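# Stack four magnet blocks from the heap

## Task

Take four magnet blocks out of the heap and build them into one tidy vertical stack, each block sitting squarely on the one below; finish with both grippers released from the stack.

## Robot and tools

Robot: two arms, left_arm and right_arm, each with a two-finger parallel gripper and a wrist camera. Cameras by name: cam_head_left, cam_head_right (on a stand behind the arms), cam_left_wrist, cam_right_wrist, all 672x504.

Frame: every position, velocity, Hand target and offset uses the scene frame. Its origin is at table-top height, halfway between the arms' nominal bases; +x points out over the table, +z up, and left_arm sits on the +y side (image left and right do not follow these names). Actual bases: left_arm at (-0.014, +0.349, +0.044) m, right_arm at (-0.032, -0.333, +0.034) m, both nearly unrotated. Fingers point along the gripper's own +z and close along its own y. end_effector_position is the pinch point between the pads, just behind the fingertips.

Row layout (shared by execute_actions and move): one flat list of 14 numbers, each in [-1, 1]. Numbers 1-7 are left_arm: dx, dy, dz, rx, ry, rz, opening; numbers 8-14 are right_arm in the same order. Both arms always appear. dx, dy, dz are an offset along scene axes and rx, ry, rz one rotation vector, turning about the Hand target point; 1.0 equals 0.6 m or 180 degrees. These six are offsets from the arm's Hand target as it stood when the action or call began, never absolute poses and never from the previous row. Sending the same offset twice moves the arm twice. Six zeros re-request the current Hand target. Opening is absolute, not an offset: +1 fully open (about 87 mm between pads), +0.5 about 69 mm, 0 about 43 mm, -0.5 about 18 mm, -1 shut. A 0 in the opening slot is a real command, so to leave a gripper unchanged repeat its present opening.

execute_actions(actions, cameras): actions is a list of actions; each action is a table of at most 15 rows, one per 1/30 s step, and a shorter table repeats its final row to fill 15 steps. Every row in an action counts from that action's starting Hand target. An empty actions list just reports state and images. cameras: list of names, ["all"], [] for none; an unknown name voids the call.

move(target, speed, blend, opening_speed, blocking, cameras): drives each gripper in a straight line toward an offset target. target is one 14-number row or a list of up to 15 rows; every row in the list is measured from the same starting Hand targets. speed is path top speed in m/s (0.002 to 2.9, default 0.25; rotation up to twice that in rad/s), one value or one per target. blend (m) rounds corners at intermediate targets; 0 stops at each. opening_speed (per second on the -1..+1 scale, at least 0.2) closes or opens gradually. blocking=false returns after about 0.5 s while motion continues. A move runs at most 10 s and does not avoid obstacles or the other arm. The result adds a move: line: done, off_target, moving, held or fault, plus limits such as paced (pose clipped) or held (steps withheld). done means within 10 mm and 2 degrees; neither done nor off_target says anything about contact.

wait(seconds 0 to 10, cameras): lets time pass with commands held; an ongoing move keeps going. stop(cameras): brakes a running move. zoom_image(camera, region [x0, y0, x1, y1] in pixels, at most 504 by 504): closer look at the newest image of one camera. read_manual(section): licence text only. finished_scene(scene): ends the scene for good; make no further call in that reply.

Result lines: Hand target (the last commanded pose after clipping; next offsets start here), end_effector_position and end_effector_quat_wxyz (measured, may be off by a few cm at long reach), grip_measured (finger position on the opening scale), Joint positions (gripper last, 0 shut to 1 open), Joint torques (include the arm's own weight; joints 1-3 wrap at ±28 N m), Joint velocities (may read within noise), Tool commands, and for execute_actions some per-step positions. MOTOR HOT warns of heating; an OVER-TEMPERATURE FAULT folds that arm away for the rest of the scene.

Behaviour to expect: the gripper often stops short or sags lower and tilts, more when reaching far; check the measured pose after each motion and send the missing difference as a fresh offset. Commanded orientation is limited to 40 degrees from the current one each step. Small moves may not happen or may go sideways. A blocked arm keeps pushing until you command its target back away from the contact. Paths near an arm's own base can flip its shoulder; route around it.

Gripping: note grip_measured when the pads first touch a block, then command about 0.04 lower for a firm hold (less for a gentler one). Close slowly; fast closing can squeeze too hard.

Avoid: dropping blocks or letting go of one while it still moves, fast contact with the table or stack, pressing down far past contact, any touch or squeeze between the two arms or their cameras (a gripper must never close on the other's fingers), strain on wrist camera cables, leaving an arm stretched or pushing against something (heat), and anything ending up off the table. Expect occasional small pushes on loose blocks. Approach slowly, set each block gently and centred, open, lift clear, and leave the stack free of both grippers at the end.

Each tool is called after "Request:" by a JSON object that holds its "name" and its "arguments", one argument or row to a line.

## Session

Request:
{"name": "execute_actions", "arguments": {
  "actions": [],
  "cameras": ["cam_head_right"]
}}

Request:
{"name": "zoom_image", "arguments": {
  "camera": "cam_head_right",
  "region": [170, 110, 390, 240]
}}

Scene clock: 0.00 s.
left_arm: end_effector_position=(+0.3644, +0.3878, +0.0876) grip_measured=+1.000 end_effector_quat_wxyz=(+0.555, -0.101, +0.822, +0.078) | right_arm: end_effector_position=(+0.3392, -0.3574, +0.0828) grip_measured=+1.000 end_effector_quat_wxyz=(+0.567, +0.050, +0.821, -0.044)
Joint positions: left_arm=[0.01 1.553 0.391 0.769 -0.245 -0.082 1] | right_arm=[0.016 1.503 0.34 0.799 0.116 0.028 1]
Joint velocities: within noise
Joint torques (N m): no reading
Heat: left arm: 34 °C; right arm: 35 °C.
Hand target: left_arm +0.3683, +0.3878, +0.0943; +0.563, -0.101, +0.816, +0.077 | right_arm +0.3437, -0.3575, +0.0905; +0.577, +0.051, +0.814, -0.043
Tool commands: left_gripper/opening=+1.0 right_gripper/opening=+1.0
Images, in order (width x height): cam_head_right 672x504.

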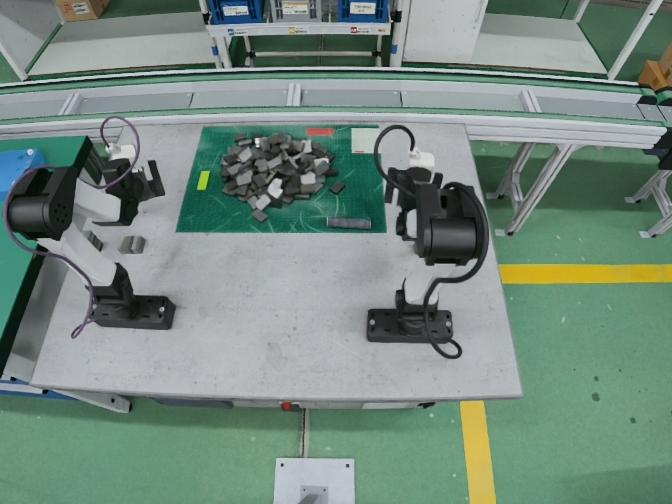

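Scaled by 2.291 from the camera's 672x504 image, which has a finer 960x720 frame.

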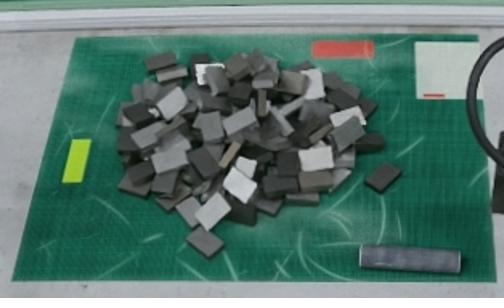

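Request:
{"name": "move", "arguments": {
  "target": [-0.08,-0.48,0.21,-0.0068,0.0232,-0.0806,0.4,0,0,0,0,0,0,1],
  "cameras": ["cam_left_wrist"],
  "speed": 0.4
}}

Request:
{"name": "zoom_image", "arguments": {
  "camera": "cam_left_wrist",
  "region": [200, 150, 600, 450]
}}

Scene clock: 5.30 s.
left_arm: end_effector_position=(+0.3156, +0.1023, +0.2099) grip_measured=+0.400 end_effector_quat_wxyz=(+0.528, +0.015, +0.849, +0.004) | right_arm: end_effector_position=(+0.3392, -0.3574, +0.0828) grip_measured=+1.000 end_effector_quat_wxyz=(+0.567, +0.050, +0.821, -0.044)
Joint positions: left_arm=[-0.902 1.52 1.081 -0.234 -0.784 -0.486 0.7] | right_arm=[0.016 1.503 0.34 0.799 0.116 0.028 1]
Joint torques (N m): left_arm=[-0.17 -5.85 8.42 1.67 -0.65 -0.28] | right_arm=[0.14 -5.16 6.22 2.43 0.16 0]
Heat: left arm: 35 °C; right arm: 38 °C.
Hand target: left_arm +0.3204, +0.0999, +0.2203; +0.537, -0.001, +0.843, +0.001 | right_arm +0.3437, -0.3575, +0.0905; +0.577, +0.051, +0.814, -0.043
Off the commanded pose: left_arm 0.012 m, 2 deg | right_arm 0.009 m, 1 deg.
move: off_target (left_arm)
Images, in order (width x height): cam_left_wrist 672x504.

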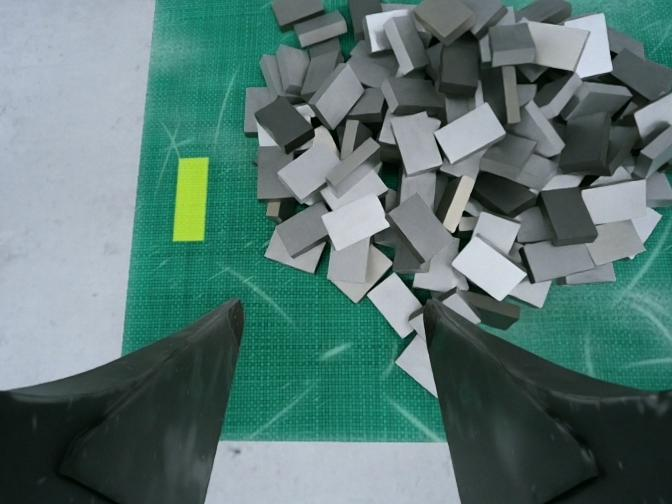

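Scaled by 1.260 from the camera's 672x504 image, which has a finer 960x720 frame.

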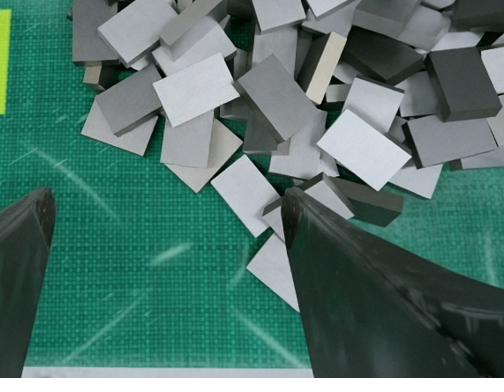

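Request:
{"name": "move", "arguments": {
  "target": [-0.08,0.42,0,0,0,0,0.4,-0.023,0.5,0.216,0.0057,0.031,0.042,0.4],
  "cameras": ["cam_right_wrist"],
  "speed": 0.4
}}

Request:
{"name": "zoom_image", "arguments": {
  "camera": "cam_right_wrist",
  "region": [100, 120, 500, 420]
}}

Scene clock: 13.20 s.
left_arm: end_effector_position=(+0.2728, +0.3512, +0.2224) grip_measured=+0.400 end_effector_quat_wxyz=(+0.541, -0.006, +0.841, +0.001) | right_arm: end_effector_position=(+0.3228, -0.0593, +0.2069) grip_measured=+0.400 end_effector_quat_wxyz=(+0.526, -0.020, +0.850, -0.005)
Joint positions: left_arm=[0.018 0.746 0.615 -0.297 -0.003 -0.008 0.7] | right_arm=[0.93 1.655 1.245 -0.258 0.767 0.467 0.7]
Joint torques (N m): left_arm=[0.68 -0.39 6.32 2.08 0.02 0.03] | right_arm=[-0.28 -7.16 10.28 1.85 0.68 0.16]
Heat: left arm: 35 °C; right arm: 40 °C.
Hand target: left_arm +0.2725, +0.3519, +0.2203; +0.537, -0.001, +0.843, +0.001 | right_arm +0.3299, -0.0575, +0.2202; +0.538, +0.000, +0.843, +0.000
Off the commanded pose: left_arm 0.002 m, 1 deg | right_arm 0.015 m, 3 deg.
move: off_target (right_arm)
Images, in order (width x height): cam_right_wrist 672x504.

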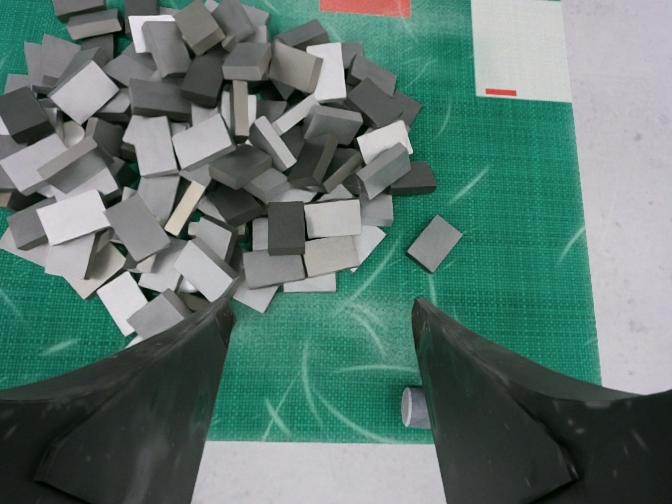

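Scaled by 1.260 from the camera's 672x504 image, which has a finer 960x720 frame.

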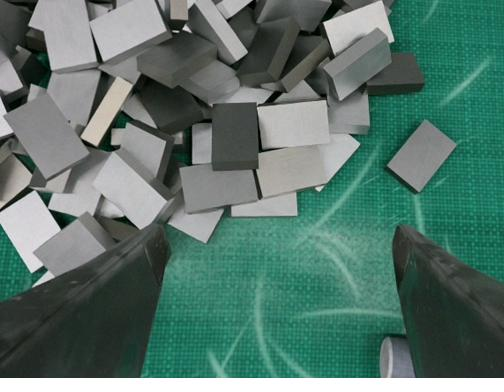

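Request:
{"name": "move", "arguments": {
  "target": [0,0,0,0,0,0,0.4,0.025,0.0725,-0.19,-0.0437,0.1054,0.2477,0.4],
  "cameras": ["cam_right_wrist"]
}}

Scene clock: 35.47 s.
left_arm: end_effector_position=(+0.2728, +0.3511, +0.2224) grip_measured=+0.400 end_effector_quat_wxyz=(+0.541, -0.006, +0.841, +0.000) | right_arm: end_effector_position=(+0.3372, -0.0209, +0.0955) grip_measured=+0.400 end_effector_quat_wxyz=(+0.343, -0.350, +0.861, +0.138)
Joint positions: left_arm=[0.018 0.746 0.615 -0.297 -0.003 -0.008 0.7] | right_arm=[0.716 1.91 1.3 -0.206 -0.057 -0.063 0.7]
Joint torques (N m): left_arm=[0.69 -0.39 6.35 2.09 0.03 0.06] | right_arm=[-0.25 -9.13 9.95 1.89 -0.08 -0.14]
Heat: left arm: 35 °C; right arm: 41 °C.
Hand target: left_arm +0.2725, +0.3519, +0.2203; +0.537, -0.001, +0.843, +0.001 | right_arm +0.3449, -0.0141, +0.1062; +0.354, -0.354, +0.853, +0.147
Off the commanded pose: left_arm 0.002 m, 1 deg | right_arm 0.015 m, 2 deg.
move: off_target (right_arm)
Images, in order (width x height): cam_right_wrist 672x504.

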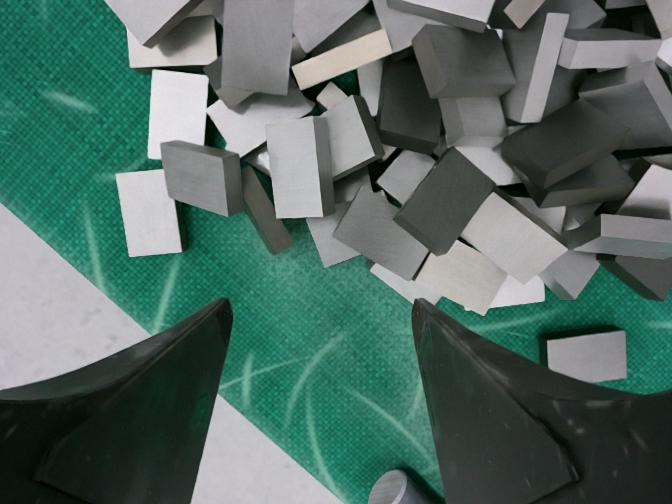

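Request:
{"name": "move", "arguments": {
  "target": [0,0,0,0,0,0,0.4,0.0635,-0.043,-0.015,0,0,-0.217,0.4],
  "cameras": ["cam_right_wrist"]
}}

Scene clock: 47.03 s.
left_arm: end_effector_position=(+0.2728, +0.3511, +0.2224) grip_measured=+0.400 end_effector_quat_wxyz=(+0.541, -0.006, +0.841, +0.000) | right_arm: end_effector_position=(+0.3760, -0.0464, +0.0874) grip_measured=+0.400 end_effector_quat_wxyz=(+0.369, -0.059, +0.927, +0.017)
Joint positions: left_arm=[0.018 0.746 0.615 -0.297 -0.003 -0.008 0.7] | right_arm=[0.747 2.037 1.467 -0.341 0.403 0.451 0.7]
Joint torques (N m): left_arm=[0.64 -0.29 6.34 2.08 0.04 0.04] | right_arm=[0.7 -9.98 9.83 1.65 0.55 0.21]
Heat: left arm: 36 °C; right arm: 43 °C.
Hand target: left_arm +0.2725, +0.3519, +0.2203; +0.537, -0.001, +0.843, +0.001 | right_arm +0.3830, -0.0398, +0.0972; +0.382, -0.048, +0.922, +0.020
Off the commanded pose: left_arm 0.002 m, 1 deg | right_arm 0.014 m, 2 deg.
move: off_target (right_arm)
Images, in order (width x height): cam_right_wrist 672x504.

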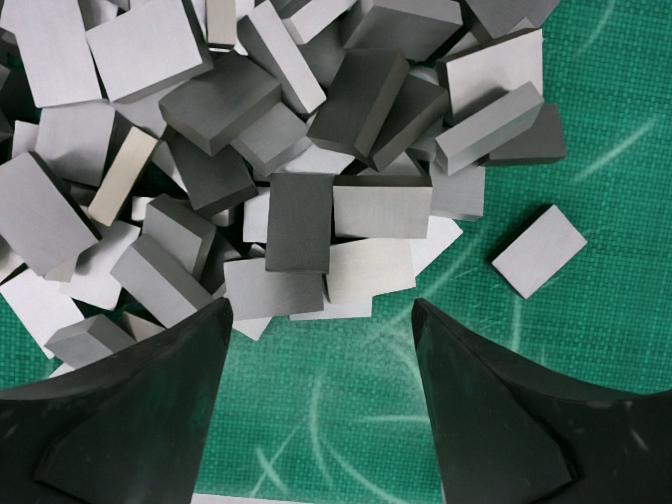

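Request:
{"name": "move", "arguments": {
  "target": [0,0,0,0,0,0,0.4,0.0217,0.011,-0.097,0,0,-0.013,0],
  "cameras": ["cam_right_wrist"],
  "speed": 0.12
}}

Scene clock: 60.67 s.
left_arm: end_effector_position=(+0.2728, +0.3511, +0.2224) grip_measured=+0.400 end_effector_quat_wxyz=(+0.541, -0.006, +0.841, +0.000) | right_arm: end_effector_position=(+0.3943, -0.0340, +0.0464) grip_measured=+0.000 end_effector_quat_wxyz=(+0.386, -0.034, +0.922, +0.019)
Joint positions: left_arm=[0.018 0.746 0.615 -0.297 -0.003 -0.008 0.7] | right_arm=[0.75 2.161 1.467 -0.19 0.437 0.489 0.5]
Joint torques (N m): left_arm=[0.72 -0.38 6.38 2.07 0.06 0.03] | right_arm=[0.24 -8.76 8.14 1.65 0.51 0.12]
Heat: left arm: 36 °C; right arm: 42 °C.
Hand target: left_arm +0.2725, +0.3519, +0.2203; +0.537, -0.001, +0.843, +0.001 | right_arm +0.3960, -0.0332, +0.0389; +0.383, -0.030, +0.923, +0.012
Off the commanded pose: left_arm 0.002 m, 1 deg | right_arm 0.008 m, 1 deg.
move: done
Images, in order (width x height): cam_right_wrist 672x504.

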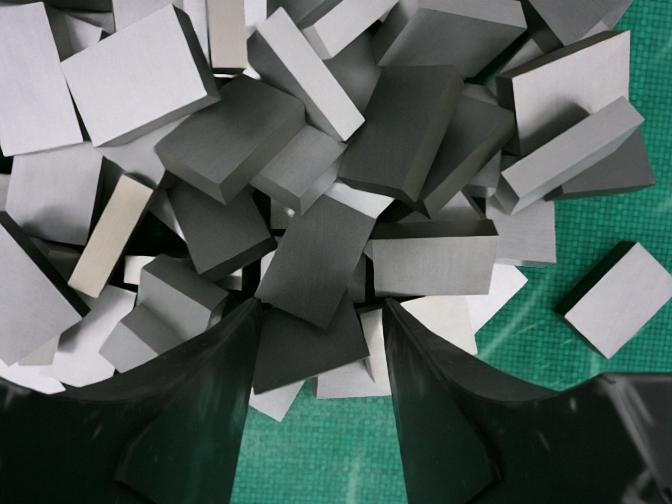

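Request:
{"name": "move", "arguments": {
  "target": [
    [0,0,0,0,0,0,0.4,-0.01,0,0.06,0,0,0,0.2],
    [0,0,0,0,0,0,0.4,0.003,0.02,0.065,0,0,-0.156,0.2]
  ],
  "cameras": ["cam_right_wrist"],
  "blend": [0.01,0],
  "speed": 0.2
}}

Scene clock: 68.10 s.
left_arm: end_effector_position=(+0.2728, +0.3511, +0.2224) grip_measured=+0.400 end_effector_quat_wxyz=(+0.541, -0.006, +0.841, +0.000) | right_arm: end_effector_position=(+0.3929, -0.0258, +0.0700) grip_measured=+0.200 end_effector_quat_wxyz=(+0.361, +0.186, +0.910, -0.084)
Joint positions: left_arm=[0.018 0.746 0.615 -0.297 -0.003 -0.008 0.7] | right_arm=[0.819 2.399 2.039 -0.897 0.704 1.078 0.6]
Joint torques (N m): left_arm=[0.72 -0.34 6.31 2.1 0.03 0.03] | right_arm=[0.64 -12.25 9.46 0.9 0.88 0.17]
Heat: left arm: 36 °C; right arm: 42 °C.
Hand target: left_arm +0.2725, +0.3519, +0.2203; +0.537, -0.001, +0.843, +0.001 | right_arm +0.3978, -0.0213, +0.0779; +0.374, +0.195, +0.903, -0.081
Off the commanded pose: left_arm 0.002 m, 1 deg | right_arm 0.010 m, 2 deg.
move: done
Images, in order (width x height): cam_right_wrist 672x504.

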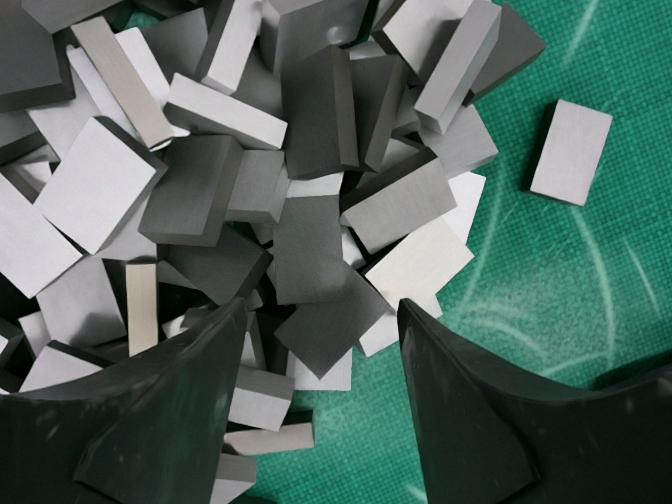

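Request:
{"name": "move", "arguments": {
  "target": [0,0,0,0,0,0,0.4,0.018,-0.006,-0.065,0,0,0,0],
  "cameras": ["cam_right_wrist"],
  "speed": 0.1
}}

Scene clock: 74.87 s.
left_arm: end_effector_position=(+0.2728, +0.3511, +0.2224) grip_measured=+0.400 end_effector_quat_wxyz=(+0.541, -0.006, +0.841, +0.000) | right_arm: end_effector_position=(+0.4017, -0.0254, +0.0511) grip_measured=+0.000 end_effector_quat_wxyz=(+0.368, +0.191, +0.906, -0.085)
Joint positions: left_arm=[0.018 0.746 0.615 -0.297 -0.003 -0.008 0.7] | right_arm=[0.811 2.436 2.024 -0.83 0.715 1.073 0.5]
Joint torques (N m): left_arm=[0.65 -0.35 6.41 2.09 0.05 0.05] | right_arm=[-0.43 -11.1 5.07 1.64 0.69 0.06]
Heat: left arm: 37 °C; right arm: 44 °C.
Hand target: left_arm +0.2725, +0.3519, +0.2203; +0.537, -0.001, +0.843, +0.001 | right_arm +0.4087, -0.0248, +0.0391; +0.374, +0.195, +0.903, -0.081
Off the commanded pose: left_arm 0.002 m, 1 deg | right_arm 0.014 m, 1 deg.
move: off_target (right_arm)
Images, in order (width x height): cam_right_wrist 672x504.

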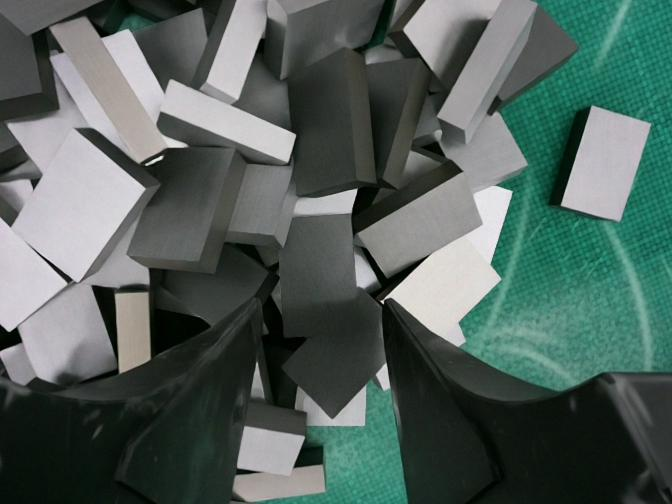

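Request:
{"name": "move", "arguments": {
  "target": [
    [0,0,0,0,0,0,0.4,0.002,0.003,0.01,0,0,0,-0.13],
    [0,0,0,0,0,0,0.4,0.006,0.002,-0.008,0,0,0,-0.13],
    [0,0,0,0,0,0,0.4,0.006,0.002,-0.008,0,0,0,-0.37]
  ],
  "cameras": ["cam_right_wrist"],
  "speed": 0.08,
  "opening_speed": 1
}}

Scene clock: 81.87 s.
left_arm: end_effector_position=(+0.2728, +0.3511, +0.2224) grip_measured=+0.400 end_effector_quat_wxyz=(+0.541, -0.006, +0.841, +0.000) | right_arm: end_effector_position=(+0.4059, -0.0266, +0.0413) grip_measured=-0.284 end_effector_quat_wxyz=(+0.371, +0.190, +0.905, -0.090)
Joint positions: left_arm=[0.018 0.746 0.615 -0.297 -0.003 -0.008 0.7] | right_arm=[0.807 2.46 2.024 -0.806 0.725 1.065 0.358]
Joint torques (N m): left_arm=[0.77 -0.43 6.31 2.08 0.06 0.05] | right_arm=[-0.35 -11.58 6.56 1.45 0.56 0.01]
Heat: left arm: 37 °C; right arm: 45 °C.
Hand target: left_arm +0.2725, +0.3519, +0.2203; +0.537, -0.001, +0.843, +0.001 | right_arm +0.4122, -0.0236, +0.0342; +0.374, +0.195, +0.903, -0.081
Off the commanded pose: left_arm 0.002 m, 1 deg | right_arm 0.010 m, 1 deg.
move: done; target 3's new opening was sent with right_arm's hand 0.013 m and 2 deg from that target
Images, in order (width x height): cam_right_wrist 672x504.

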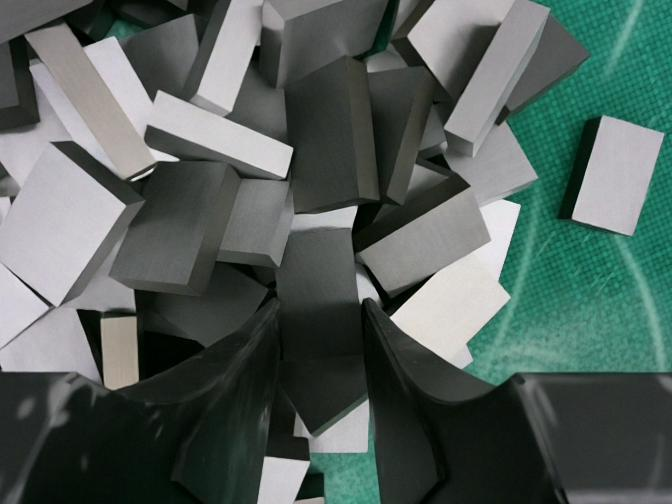

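Request:
{"name": "move", "arguments": {
  "target": [
    [0,0,0,0,0,0,0.4,-0.01,0,0.12,0,0,0,-0.37],
    [0,0,0,0,0,0,0.4,-0.017,-0.209,0.106,0,0,-0.089,-0.37]
  ],
  "cameras": ["cam_right_wrist"],
  "speed": 0.2,
  "blend": [0.03,0]
}}

Request:
{"name": "zoom_image", "arguments": {
  "camera": "cam_right_wrist",
  "region": [220, 180, 480, 420]
}}

Scene clock: 89.57 s.
left_arm: end_effector_position=(+0.2728, +0.3511, +0.2224) grip_measured=+0.400 end_effector_quat_wxyz=(+0.541, -0.006, +0.841, +0.000) | right_arm: end_effector_position=(+0.3948, -0.1503, +0.0788) grip_measured=-0.299 end_effector_quat_wxyz=(+0.331, +0.305, +0.880, -0.149)
Joint positions: left_arm=[0.018 0.746 0.615 -0.297 -0.003 -0.008 0.7] | right_arm=[0.622 2.216 1.776 -0.931 0.72 1.184 0.351]
Joint torques (N m): left_arm=[0.64 -0.44 6.3 2.09 0.04 0.05] | right_arm=[0.44 -15.58 5.52 1 0.98 0.22]
Heat: left arm: 37 °C; right arm: 47 °C.
Hand target: left_arm +0.2725, +0.3519, +0.2203; +0.537, -0.001, +0.843, +0.001 | right_arm +0.4020, -0.1490, +0.0978; +0.359, +0.319, +0.867, -0.132
Off the commanded pose: left_arm 0.002 m, 1 deg | right_arm 0.020 m, 4 deg.
move: off_target (right_arm)
Images, in order (width x height): cam_right_wrist 672x504.

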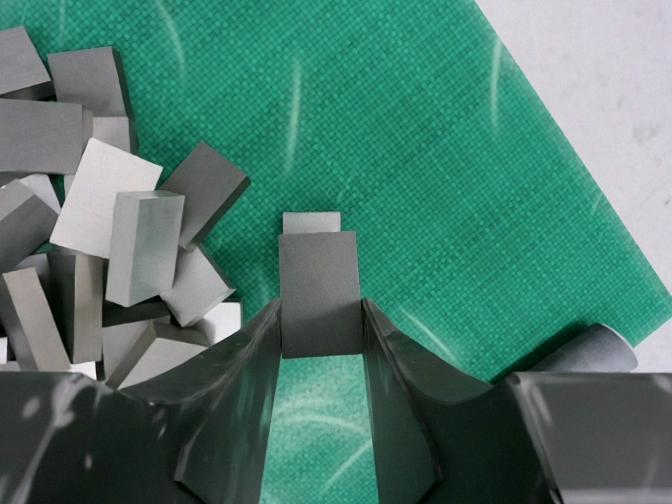

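Scaled by 1.938 from the camera's 672x504 image, which has a finer 960x720 frame.

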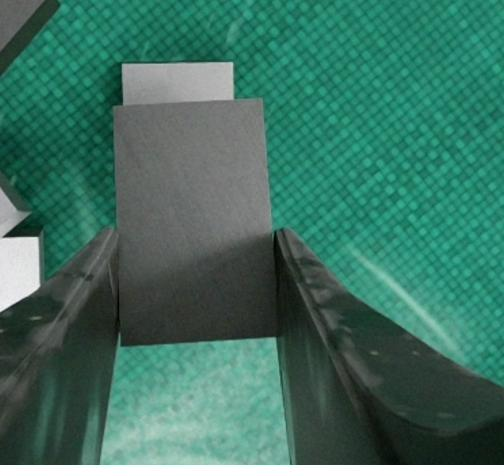

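Request:
{"name": "move", "arguments": {
  "target": [0,0,0,0,0,0,0.4,0.002,-0.004,-0.068,0,0,0,-0.37],
  "cameras": ["cam_right_wrist"],
  "speed": 0.12
}}

Request:
{"name": "zoom_image", "arguments": {
  "camera": "cam_right_wrist",
  "region": [220, 180, 480, 420]
}}

Scene clock: 97.40 s.
left_arm: end_effector_position=(+0.2728, +0.3511, +0.2224) grip_measured=+0.400 end_effector_quat_wxyz=(+0.541, -0.006, +0.841, +0.000) | right_arm: end_effector_position=(+0.3971, -0.1487, +0.0542) grip_measured=-0.299 end_effector_quat_wxyz=(+0.343, +0.312, +0.876, -0.133)
Joint positions: left_arm=[0.018 0.746 0.615 -0.297 -0.003 -0.008 0.7] | right_arm=[0.622 2.216 1.669 -0.783 0.72 1.185 0.351]
Joint torques (N m): left_arm=[0.72 -0.35 6.31 2.08 0.05 0.05] | right_arm=[-0.06 -11.73 5.49 1.18 0.96 0.08]
Heat: left arm: 37 °C; right arm: 49 °C.
Hand target: left_arm +0.2725, +0.3519, +0.2203; +0.537, -0.001, +0.843, +0.001 | right_arm +0.4033, -0.1514, +0.0570; +0.359, +0.319, +0.867, -0.132
Off the commanded pose: left_arm 0.002 m, 1 deg | right_arm 0.007 m, 2 deg.
move: done
Images, in order (width x height): cam_right_wrist 672x504.

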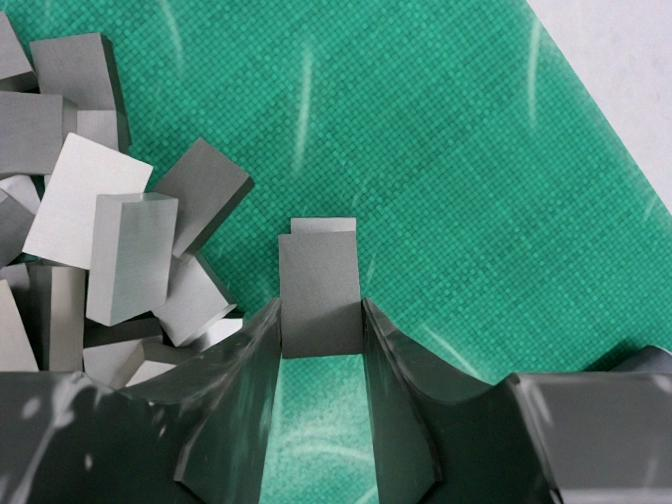

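Scaled by 1.938 from the camera's 672x504 image, which has a finer 960x720 frame.

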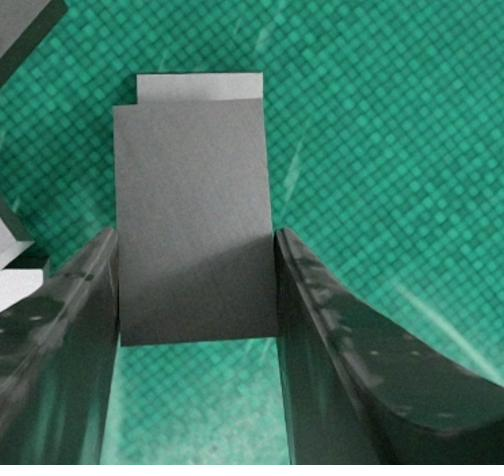

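Request:
{"name": "move", "arguments": {
  "target": [0,0,0,0,0,0,0.4,0.002,-0.008,-0.02,0,0,0,-0.37],
  "cameras": ["cam_right_wrist"],
  "speed": 0.1
}}

Request:
{"name": "zoom_image", "arguments": {
  "camera": "cam_right_wrist",
  "region": [220, 180, 480, 420]
}}

Scene clock: 106.00 s.
left_arm: end_effector_position=(+0.2728, +0.3511, +0.2224) grip_measured=+0.400 end_effector_quat_wxyz=(+0.541, -0.006, +0.841, +0.000) | right_arm: end_effector_position=(+0.3988, -0.1520, +0.0454) grip_measured=-0.299 end_effector_quat_wxyz=(+0.346, +0.317, +0.873, -0.129)
Joint positions: left_arm=[0.018 0.746 0.615 -0.297 -0.003 -0.008 0.7] | right_arm=[0.614 2.216 1.629 -0.728 0.72 1.184 0.351]
Joint torques (N m): left_arm=[0.75 -0.36 6.34 2.09 0.04 0.05] | right_arm=[-0.32 -10.96 5.44 1.22 0.94 -0.06]
Heat: left arm: 37 °C; right arm: 49 °C.
Hand target: left_arm +0.2725, +0.3519, +0.2203; +0.537, -0.001, +0.843, +0.001 | right_arm +0.4045, -0.1562, +0.0450; +0.359, +0.319, +0.867, -0.132
Off the commanded pose: left_arm 0.002 m, 1 deg | right_arm 0.007 m, 2 deg.
move: done
Images, in order (width x height): cam_right_wrist 672x504.

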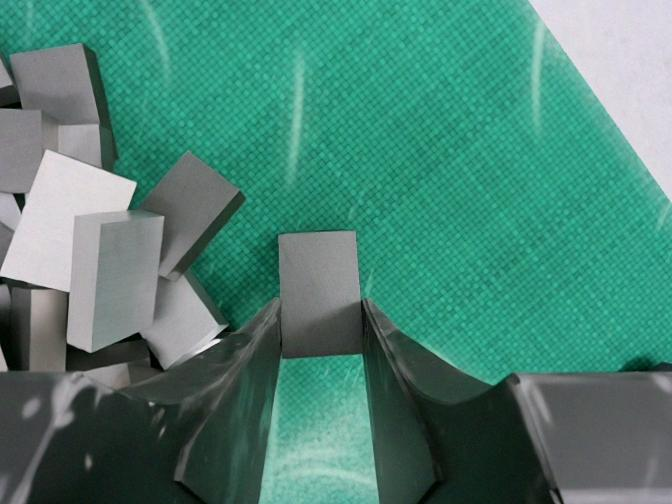

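Scaled by 1.938 from the camera's 672x504 image, which has a finer 960x720 frame.

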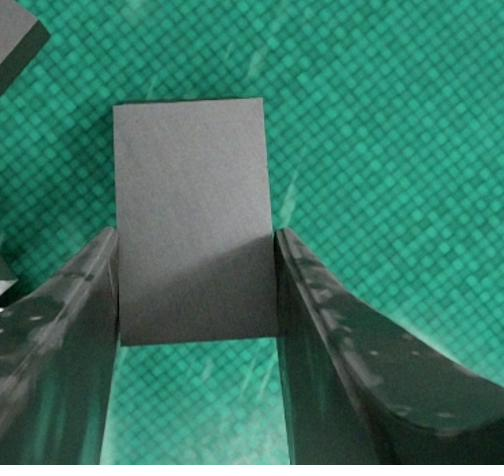

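Request:
{"name": "move", "arguments": {
  "target": [
    [0,0,0,0,0,0,0.4,-0.003,-0.001,-0.02,0,0,0,-0.37],
    [0,0,0,0,0,0,0.4,-0.003,-0.001,-0.02,0,0,0,-0.1]
  ],
  "cameras": ["cam_right_wrist"],
  "speed": 0.05,
  "opening_speed": 0.5
}}

Request:
{"name": "zoom_image", "arguments": {
  "camera": "cam_right_wrist",
  "region": [220, 180, 480, 420]
}}

Scene clock: 112.43 s.
left_arm: end_effector_position=(+0.2728, +0.3511, +0.2224) grip_measured=+0.400 end_effector_quat_wxyz=(+0.541, -0.006, +0.841, +0.000) | right_arm: end_effector_position=(+0.3989, -0.1532, +0.0345) grip_measured=-0.100 end_effector_quat_wxyz=(+0.350, +0.318, +0.872, -0.129)
Joint positions: left_arm=[0.018 0.746 0.615 -0.297 -0.003 -0.008 0.7] | right_arm=[0.614 2.227 1.599 -0.681 0.727 1.184 0.45]
Joint torques (N m): left_arm=[0.65 -0.32 6.39 2.1 0.06 0.06] | right_arm=[-0.17 -11.04 5.24 1.18 0.86 -0.06]
Heat: left arm: 37 °C; right arm: 49 °C.
Hand target: left_arm +0.2725, +0.3519, +0.2203; +0.537, -0.001, +0.843, +0.001 | right_arm +0.4026, -0.1569, +0.0329; +0.359, +0.319, +0.867, -0.133
Off the commanded pose: left_arm 0.002 m, 1 deg | right_arm 0.005 m, 1 deg.
move: done
Images, in order (width x height): cam_right_wrist 672x504.

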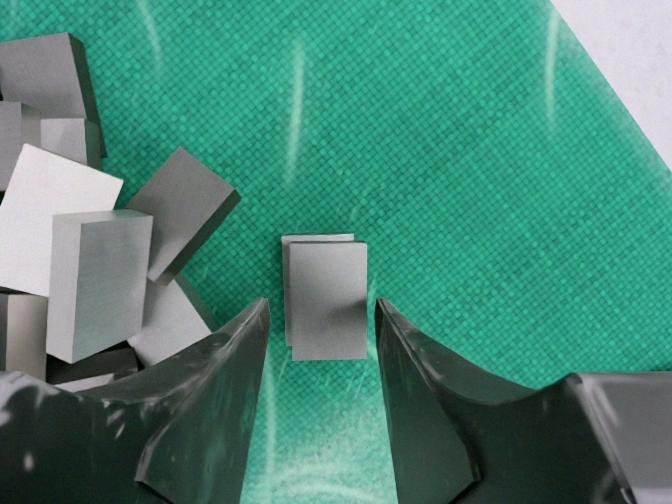

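Scaled by 1.938 from the camera's 672x504 image, which has a finer 960x720 frame.

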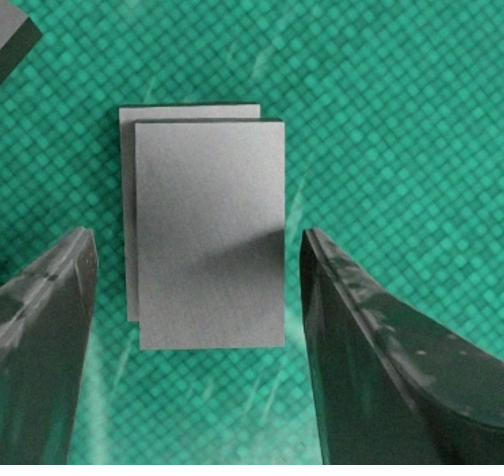

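Request:
{"name": "move", "arguments": {
  "target": [
    [0,0,0,0,0,0,0.4,0.001,0,-0.015,0,0,0,-0.1],
    [0,0,0,0,0,0,0.4,0.001,0,-0.015,0,0,0,-0.32],
    [0,0,0,0,0,0,0.4,0.001,0,-0.015,0,0,0,-0.05],
    [0,0,0,0,0,0,0.4,-0.03,0.025,0.1,0,0,0,-0.05]
  ],
  "cameras": ["cam_right_wrist"],
  "speed": [0.05,0.05,0.05,0.15],
  "opening_speed": 0.8
}}

Request:
{"name": "zoom_image", "arguments": {
  "camera": "cam_right_wrist",
  "region": [220, 120, 480, 360]
}}

Scene clock: 121.63 s.
left_arm: end_effector_position=(+0.2728, +0.3511, +0.2224) grip_measured=+0.400 end_effector_quat_wxyz=(+0.541, -0.006, +0.841, +0.000) | right_arm: end_effector_position=(+0.3769, -0.1441, +0.0741) grip_measured=-0.050 end_effector_quat_wxyz=(+0.339, +0.307, +0.878, -0.144)
Joint positions: left_arm=[0.018 0.746 0.615 -0.297 -0.003 -0.008 0.7] | right_arm=[0.66 2.168 1.675 -0.891 0.736 1.231 0.475]
Joint torques (N m): left_arm=[0.76 -0.28 6.38 2.09 0.04 0.02] | right_arm=[0.28 -13.34 8.47 0.64 0.92 0.2]
Heat: left arm: 37 °C; right arm: 49 °C.
Hand target: left_arm +0.2725, +0.3519, +0.2203; +0.537, -0.001, +0.843, +0.001 | right_arm +0.3846, -0.1418, +0.0930; +0.359, +0.319, +0.867, -0.132
Off the commanded pose: left_arm 0.002 m, 1 deg | right_arm 0.020 m, 3 deg.
move: off_target (right_arm)
Images, in order (width x height): cam_right_wrist 672x504.

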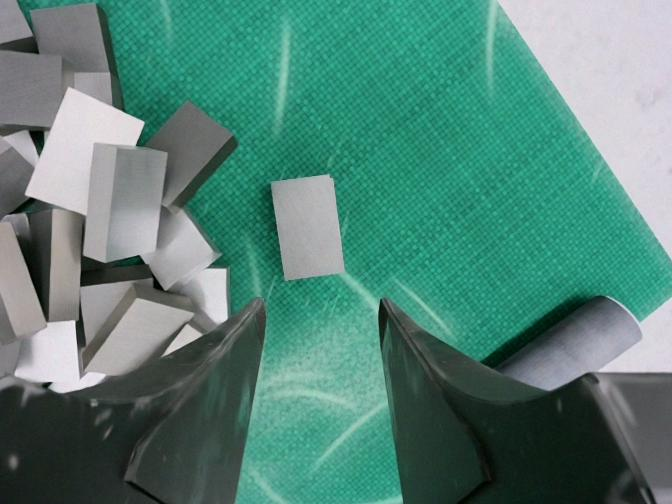

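Scaled by 1.938 from the camera's 672x504 image, which has a finer 960x720 frame.

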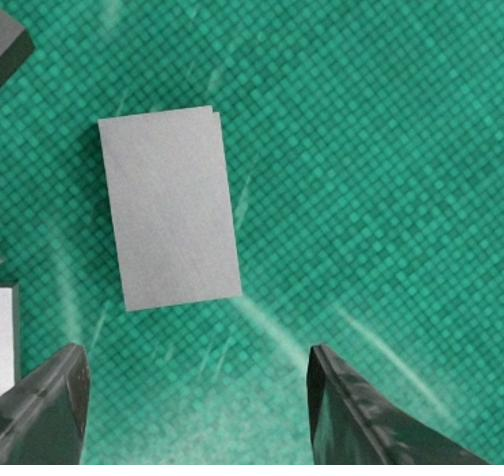

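Request:
{"name": "move", "arguments": {
  "target": [0,0,0,0,0,0,0.4,0.002,0.128,0,0,0,0.236,0.4],
  "cameras": ["cam_right_wrist"]
}}

Request:
{"name": "zoom_image", "arguments": {
  "camera": "cam_right_wrist",
  "region": [200, 120, 500, 360]
}}

Scene clock: 137.43 s.
left_arm: end_effector_position=(+0.2728, +0.3511, +0.2224) grip_measured=+0.400 end_effector_quat_wxyz=(+0.541, -0.006, +0.841, +0.000) | right_arm: end_effector_position=(+0.3831, -0.0712, +0.0767) grip_measured=+0.400 end_effector_quat_wxyz=(+0.365, -0.016, +0.931, -0.013)
Joint positions: left_arm=[0.018 0.746 0.615 -0.297 -0.003 -0.008 0.7] | right_arm=[0.712 2.051 1.454 -0.358 0.454 0.502 0.7]
Joint torques (N m): left_arm=[0.69 -0.39 6.3 2.09 0.05 0.04] | right_arm=[0.43 -14.24 5.78 1.95 0.33 -0.09]
Heat: left arm: 37 °C; right arm: 53 °C.
Hand target: left_arm +0.2725, +0.3519, +0.2203; +0.537, -0.001, +0.843, +0.001 | right_arm +0.3858, -0.0650, +0.0930; +0.383, -0.016, +0.924, +0.007
Off the commanded pose: left_arm 0.002 m, 1 deg | right_arm 0.018 m, 3 deg.
move: off_target (right_arm)
Images, in order (width x height): cam_right_wrist 672x504.

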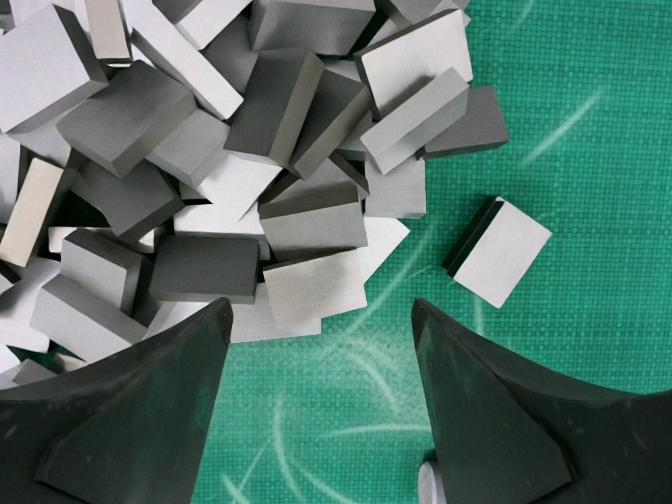

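Scaled by 1.680 from the camera's 672x504 image, which has a finer 960x720 frame.

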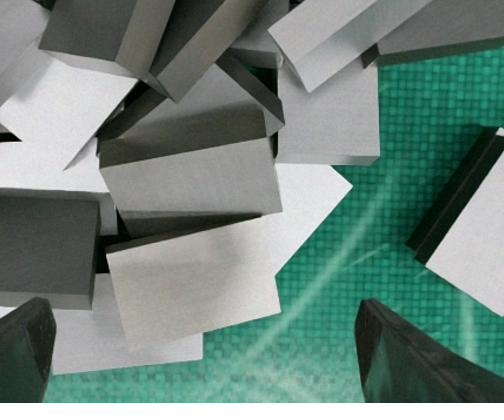

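Request:
{"name": "move", "arguments": {
  "target": [
    [0,0,0,0,0,0,0.4,-0.002,0,-0.05,0,0,0.077,0.25],
    [0,0,0,0,0,0,0.4,-0.002,0,-0.098,0,0,0.077,0.25]
  ],
  "cameras": ["cam_right_wrist"],
  "speed": [0.2,0.1]
}}

Scene clock: 146.27 s.
left_arm: end_effector_position=(+0.2728, +0.3511, +0.2224) grip_measured=+0.400 end_effector_quat_wxyz=(+0.541, -0.006, +0.841, +0.000) | right_arm: end_effector_position=(+0.3816, -0.0671, +0.0381) grip_measured=+0.250 end_effector_quat_wxyz=(+0.373, -0.126, +0.918, +0.045)
Joint positions: left_arm=[0.018 0.746 0.615 -0.297 -0.003 -0.008 0.7] | right_arm=[0.673 2.052 1.253 -0.04 0.266 0.268 0.625]
Joint torques (N m): left_arm=[0.69 -0.36 6.3 2.09 0.04 0.03] | right_arm=[-0.21 -9.31 5.27 2.35 0.14 -0.08]
Heat: left arm: 38 °C; right arm: 54 °C.
Hand target: left_arm +0.2725, +0.3519, +0.2203; +0.537, -0.001, +0.843, +0.001 | right_arm +0.3847, -0.0651, +0.0343; +0.379, -0.128, +0.915, +0.053
Off the commanded pose: left_arm 0.002 m, 1 deg | right_arm 0.005 m, 1 deg.
move: done
Images, in order (width x height): cam_right_wrist 672x504.

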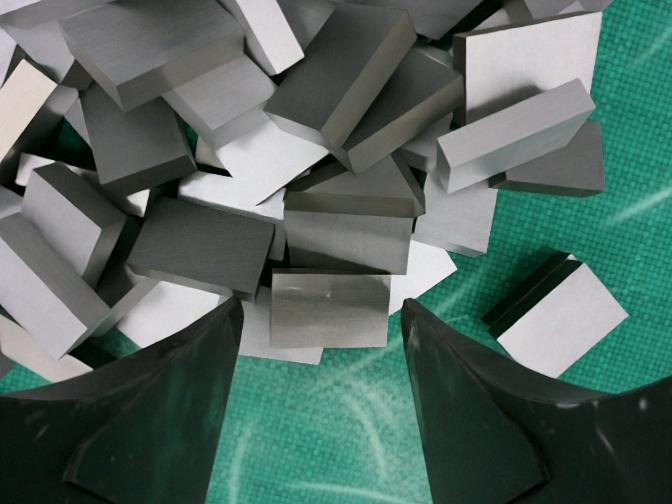

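Request:
{"name": "move", "arguments": {
  "target": [
    [0,0,0,0,0,0,0.4,0,-0.002,-0.019,0,0,0,0.25],
    [0,0,0,0,0,0,0.4,0,-0.002,-0.019,0,0,0,-0.06],
    [0,0,0,0,0,0,0.4,-0.01,-0.002,0.06,0,0,0,-0.06]
  ],
  "cameras": ["cam_right_wrist"],
  "speed": [0.08,0.1,0.12],
  "opening_speed": 0.8
}}

Scene clock: 152.43 s.
left_arm: end_effector_position=(+0.2728, +0.3511, +0.2224) grip_measured=+0.400 end_effector_quat_wxyz=(+0.541, -0.006, +0.841, +0.000) | right_arm: end_effector_position=(+0.3668, -0.0810, +0.0402) grip_measured=-0.035 end_effector_quat_wxyz=(+0.348, -0.135, +0.927, +0.029)
Joint positions: left_arm=[0.018 0.746 0.615 -0.297 -0.003 -0.008 0.7] | right_arm=[0.669 2.01 1.235 -0.125 0.265 0.257 0.482]
Joint torques (N m): left_arm=[0.68 -0.34 6.31 2.08 0.04 0.03] | right_arm=[0.62 -13.75 9.31 1.87 0.2 0.11]
Heat: left arm: 38 °C; right arm: 53 °C.
Hand target: left_arm +0.2725, +0.3519, +0.2203; +0.537, -0.001, +0.843, +0.001 | right_arm +0.3787, -0.0662, +0.0703; +0.379, -0.128, +0.915, +0.053
Off the commanded pose: left_arm 0.002 m, 1 deg | right_arm 0.035 m, 5 deg.
move: off_target (right_arm); target 2's new opening was sent with right_arm's hand 0.014 m and 1 deg from that target
Images, in order (width x height): cam_right_wrist 672x504.

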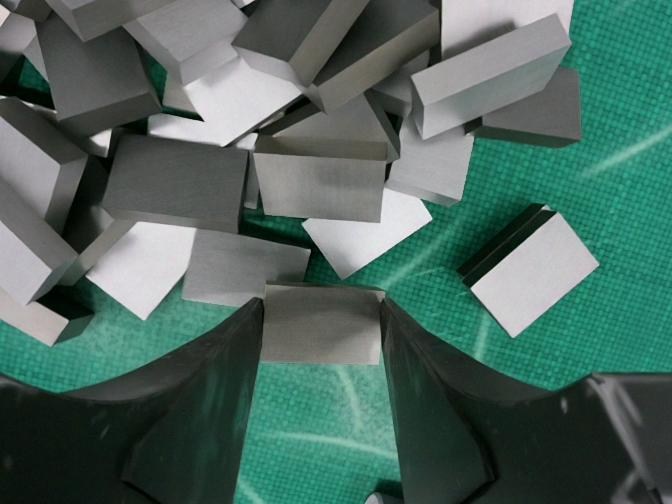

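Request:
{"name": "move", "arguments": {
  "target": [
    [0,0,0,0,0,0,0.4,0,-0.01,0.06,0,0,0,-0.09],
    [0,0,0,0,0,0,0.4,0.049,-0.14,0.058,0,0,0.242,-0.09]
  ],
  "cameras": ["cam_right_wrist"],
  "speed": 0.2,
  "blend": [0.015,0]
}}

Request:
{"name": "zoom_image", "arguments": {
  "camera": "cam_right_wrist",
  "region": [200, 160, 460, 400]
}}

Scene clock: 162.60 s.
left_arm: end_effector_position=(+0.2727, +0.3511, +0.2223) grip_measured=+0.400 end_effector_quat_wxyz=(+0.541, -0.006, +0.841, +0.000) | right_arm: end_effector_position=(+0.3971, -0.1565, +0.0914) grip_measured=-0.035 end_effector_quat_wxyz=(+0.313, -0.449, +0.816, +0.185)
Joint positions: left_arm=[0.018 0.746 0.615 -0.298 -0.003 -0.008 0.7] | right_arm=[0.284 1.957 1.387 -0.423 -0.497 -0.601 0.482]
Joint torques (N m): left_arm=[0.65 -0.4 6.41 2.1 0.03 0.03] | right_arm=[0.02 -9.55 10.09 1.61 -0.41 -0.15]
Heat: left arm: 38 °C; right arm: 55 °C.
Hand target: left_arm +0.2725, +0.3519, +0.2203; +0.537, -0.001, +0.843, +0.001 | right_arm +0.4081, -0.1502, +0.1051; +0.333, -0.458, +0.802, +0.190
Off the commanded pose: left_arm 0.002 m, 1 deg | right_arm 0.019 m, 3 deg.
move: off_target (right_arm)
Images, in order (width x height): cam_right_wrist 672x504.

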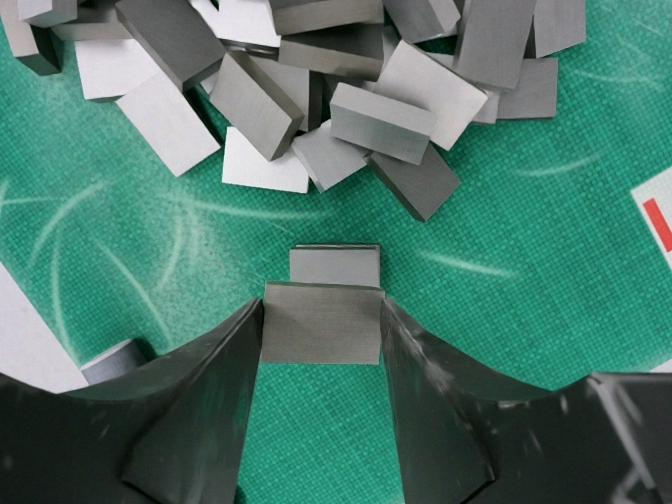

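Scaled by 1.938 from the camera's 672x504 image, which has a finer 960x720 frame.

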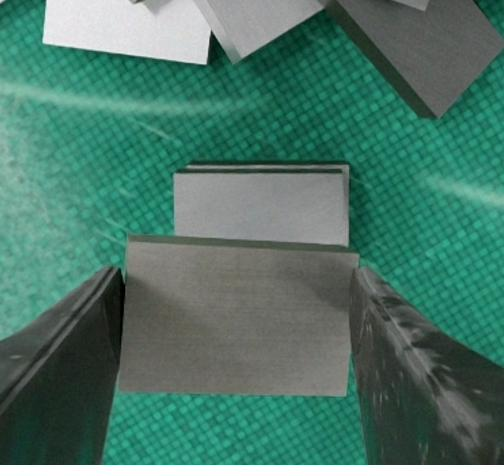

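Request:
{"name": "move", "arguments": {
  "target": [0,0,0,0,0,0,0.4,0.003,-0.0015,-0.062,0,0,0.006,-0.09],
  "cameras": ["cam_right_wrist"],
  "speed": 0.12
}}

Request:
{"name": "zoom_image", "arguments": {
  "camera": "cam_right_wrist",
  "region": [200, 160, 460, 400]
}}

Scene clock: 171.17 s.
left_arm: end_effector_position=(+0.2727, +0.3511, +0.2223) grip_measured=+0.400 end_effector_quat_wxyz=(+0.541, -0.006, +0.841, +0.000) | right_arm: end_effector_position=(+0.4037, -0.1532, +0.0638) grip_measured=-0.035 end_effector_quat_wxyz=(+0.312, -0.460, +0.810, +0.188)
Joint positions: left_arm=[0.018 0.746 0.615 -0.298 -0.003 -0.008 0.7] | right_arm=[0.284 2.025 1.37 -0.345 -0.511 -0.626 0.482]
Joint torques (N m): left_arm=[0.77 -0.32 6.32 2.07 0.04 0.05] | right_arm=[-0.53 -10.36 6.08 2 -0.51 -0.15]
Heat: left arm: 38 °C; right arm: 53 °C.
Hand target: left_arm +0.2725, +0.3519, +0.2203; +0.537, -0.001, +0.843, +0.001 | right_arm +0.4099, -0.1511, +0.0679; +0.331, -0.466, +0.798, +0.193
Off the commanded pose: left_arm 0.002 m, 1 deg | right_arm 0.008 m, 3 deg.
move: off_target (right_arm)
Images, in order (width x height): cam_right_wrist 672x504.

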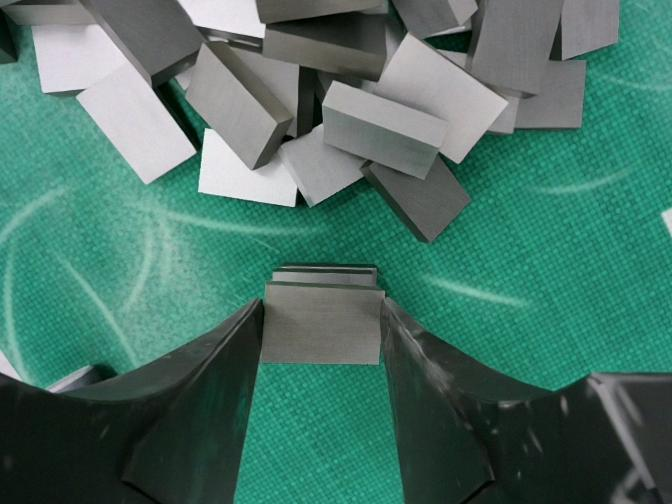

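Scaled by 1.938 from the camera's 672x504 image, which has a finer 960x720 frame.

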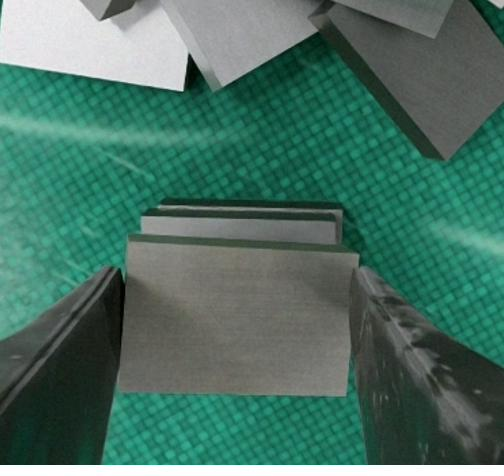

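Request:
{"name": "move", "arguments": {
  "target": [
    [0,0,0,0,0,0,0.4,0.002,0.001,-0.035,0,0,0,-0.09],
    [0,0,0,0,0,0,0.4,0.002,0.001,-0.035,0,0,0,0.15]
  ],
  "cameras": ["cam_right_wrist"],
  "speed": 0.05,
  "opening_speed": 0.5
}}

Request:
{"name": "zoom_image", "arguments": {
  "camera": "cam_right_wrist",
  "region": [200, 160, 460, 400]
}}

Scene clock: 179.47 s.
left_arm: end_effector_position=(+0.2727, +0.3511, +0.2223) grip_measured=+0.400 end_effector_quat_wxyz=(+0.541, -0.006, +0.841, +0.000) | right_arm: end_effector_position=(+0.4092, -0.1517, +0.0477) grip_measured=+0.150 end_effector_quat_wxyz=(+0.321, -0.461, +0.806, +0.187)
Joint positions: left_arm=[0.018 0.746 0.615 -0.298 -0.003 -0.008 0.7] | right_arm=[0.282 2.061 1.343 -0.264 -0.515 -0.627 0.575]
Joint torques (N m): left_arm=[0.73 -0.38 6.31 2.1 0.05 0.04] | right_arm=[-0.36 -10.13 5.41 1.93 -0.46 -0.12]
Heat: left arm: 38 °C; right arm: 52 °C.
Hand target: left_arm +0.2725, +0.3519, +0.2203; +0.537, -0.001, +0.843, +0.001 | right_arm +0.4111, -0.1506, +0.0468; +0.331, -0.465, +0.798, +0.193
Off the commanded pose: left_arm 0.002 m, 1 deg | right_arm 0.002 m, 2 deg.
move: done
Images, in order (width x height): cam_right_wrist 672x504.

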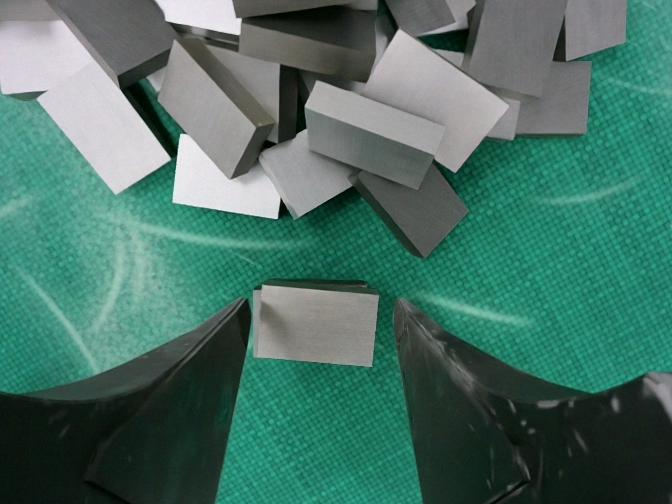

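Scaled by 1.938 from the camera's 672x504 image, which has a finer 960x720 frame.

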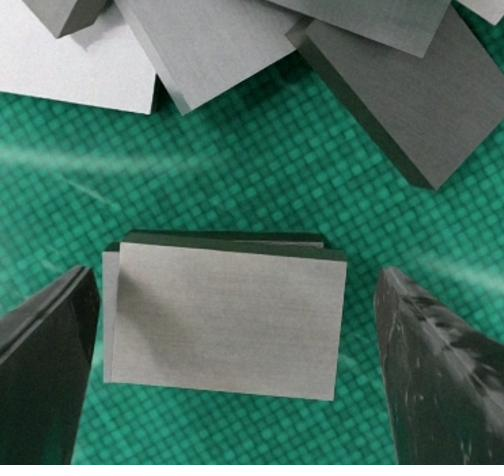

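Request:
{"name": "move", "arguments": {
  "target": [
    [0,0,0,0,0,0,0.4,0,0,-0.02,0,0,0,0.15],
    [0,0,0,0,0,0,0.4,0,0,-0.02,0,0,0,-0.07],
    [0,0,0,0,0,0,0.4,0,0,-0.02,0,0,0,0.15],
    [0,0,0,0,0,0,0.4,-0.02,-0.035,0.085,0,0,0,0.15]
  ],
  "cameras": ["cam_right_wrist"],
  "speed": [0.05,0.05,0.05,0.15],
  "opening_speed": 0.6
}}

Request:
{"name": "zoom_image", "arguments": {
  "camera": "cam_right_wrist",
  "region": [220, 120, 480, 360]
}}

Scene clock: 189.70 s.
left_arm: end_effector_position=(+0.2727, +0.3511, +0.2223) grip_measured=+0.400 end_effector_quat_wxyz=(+0.541, -0.006, +0.841, +0.000) | right_arm: end_effector_position=(+0.3901, -0.1754, +0.0766) grip_measured=+0.150 end_effector_quat_wxyz=(+0.306, -0.457, +0.813, +0.192)
Joint positions: left_arm=[0.018 0.746 0.615 -0.298 -0.003 -0.008 0.7] | right_arm=[0.235 1.956 1.332 -0.413 -0.54 -0.667 0.575]
Joint torques (N m): left_arm=[0.69 -0.34 6.3 2.07 0.05 0.06] | right_arm=[-0.1 -12.1 9.03 1.38 -0.48 -0.09]
Heat: left arm: 38 °C; right arm: 52 °C.
Hand target: left_arm +0.2725, +0.3519, +0.2203; +0.537, -0.001, +0.843, +0.001 | right_arm +0.3990, -0.1716, +0.0978; +0.331, -0.465, +0.798, +0.193
Off the commanded pose: left_arm 0.002 m, 1 deg | right_arm 0.023 m, 3 deg.
move: off_target (right_arm)
Images, in order (width x height): cam_right_wrist 672x504.

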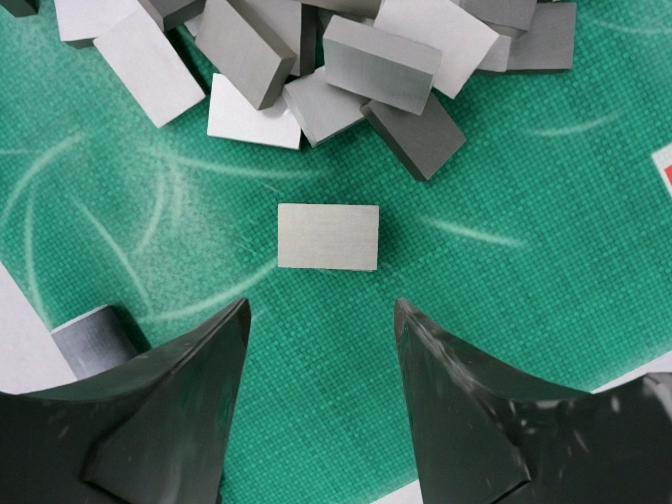

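Scaled by 1.938 from the camera's 672x504 image, which has a finer 960x720 frame.

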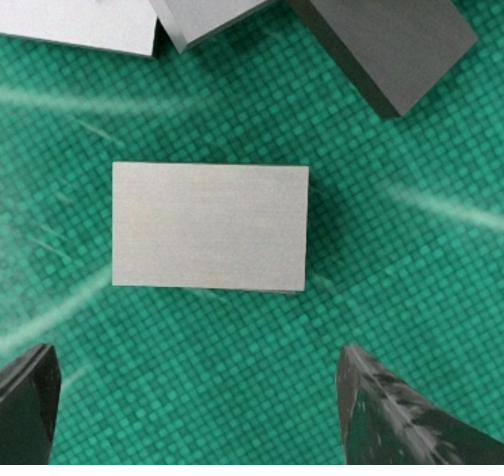

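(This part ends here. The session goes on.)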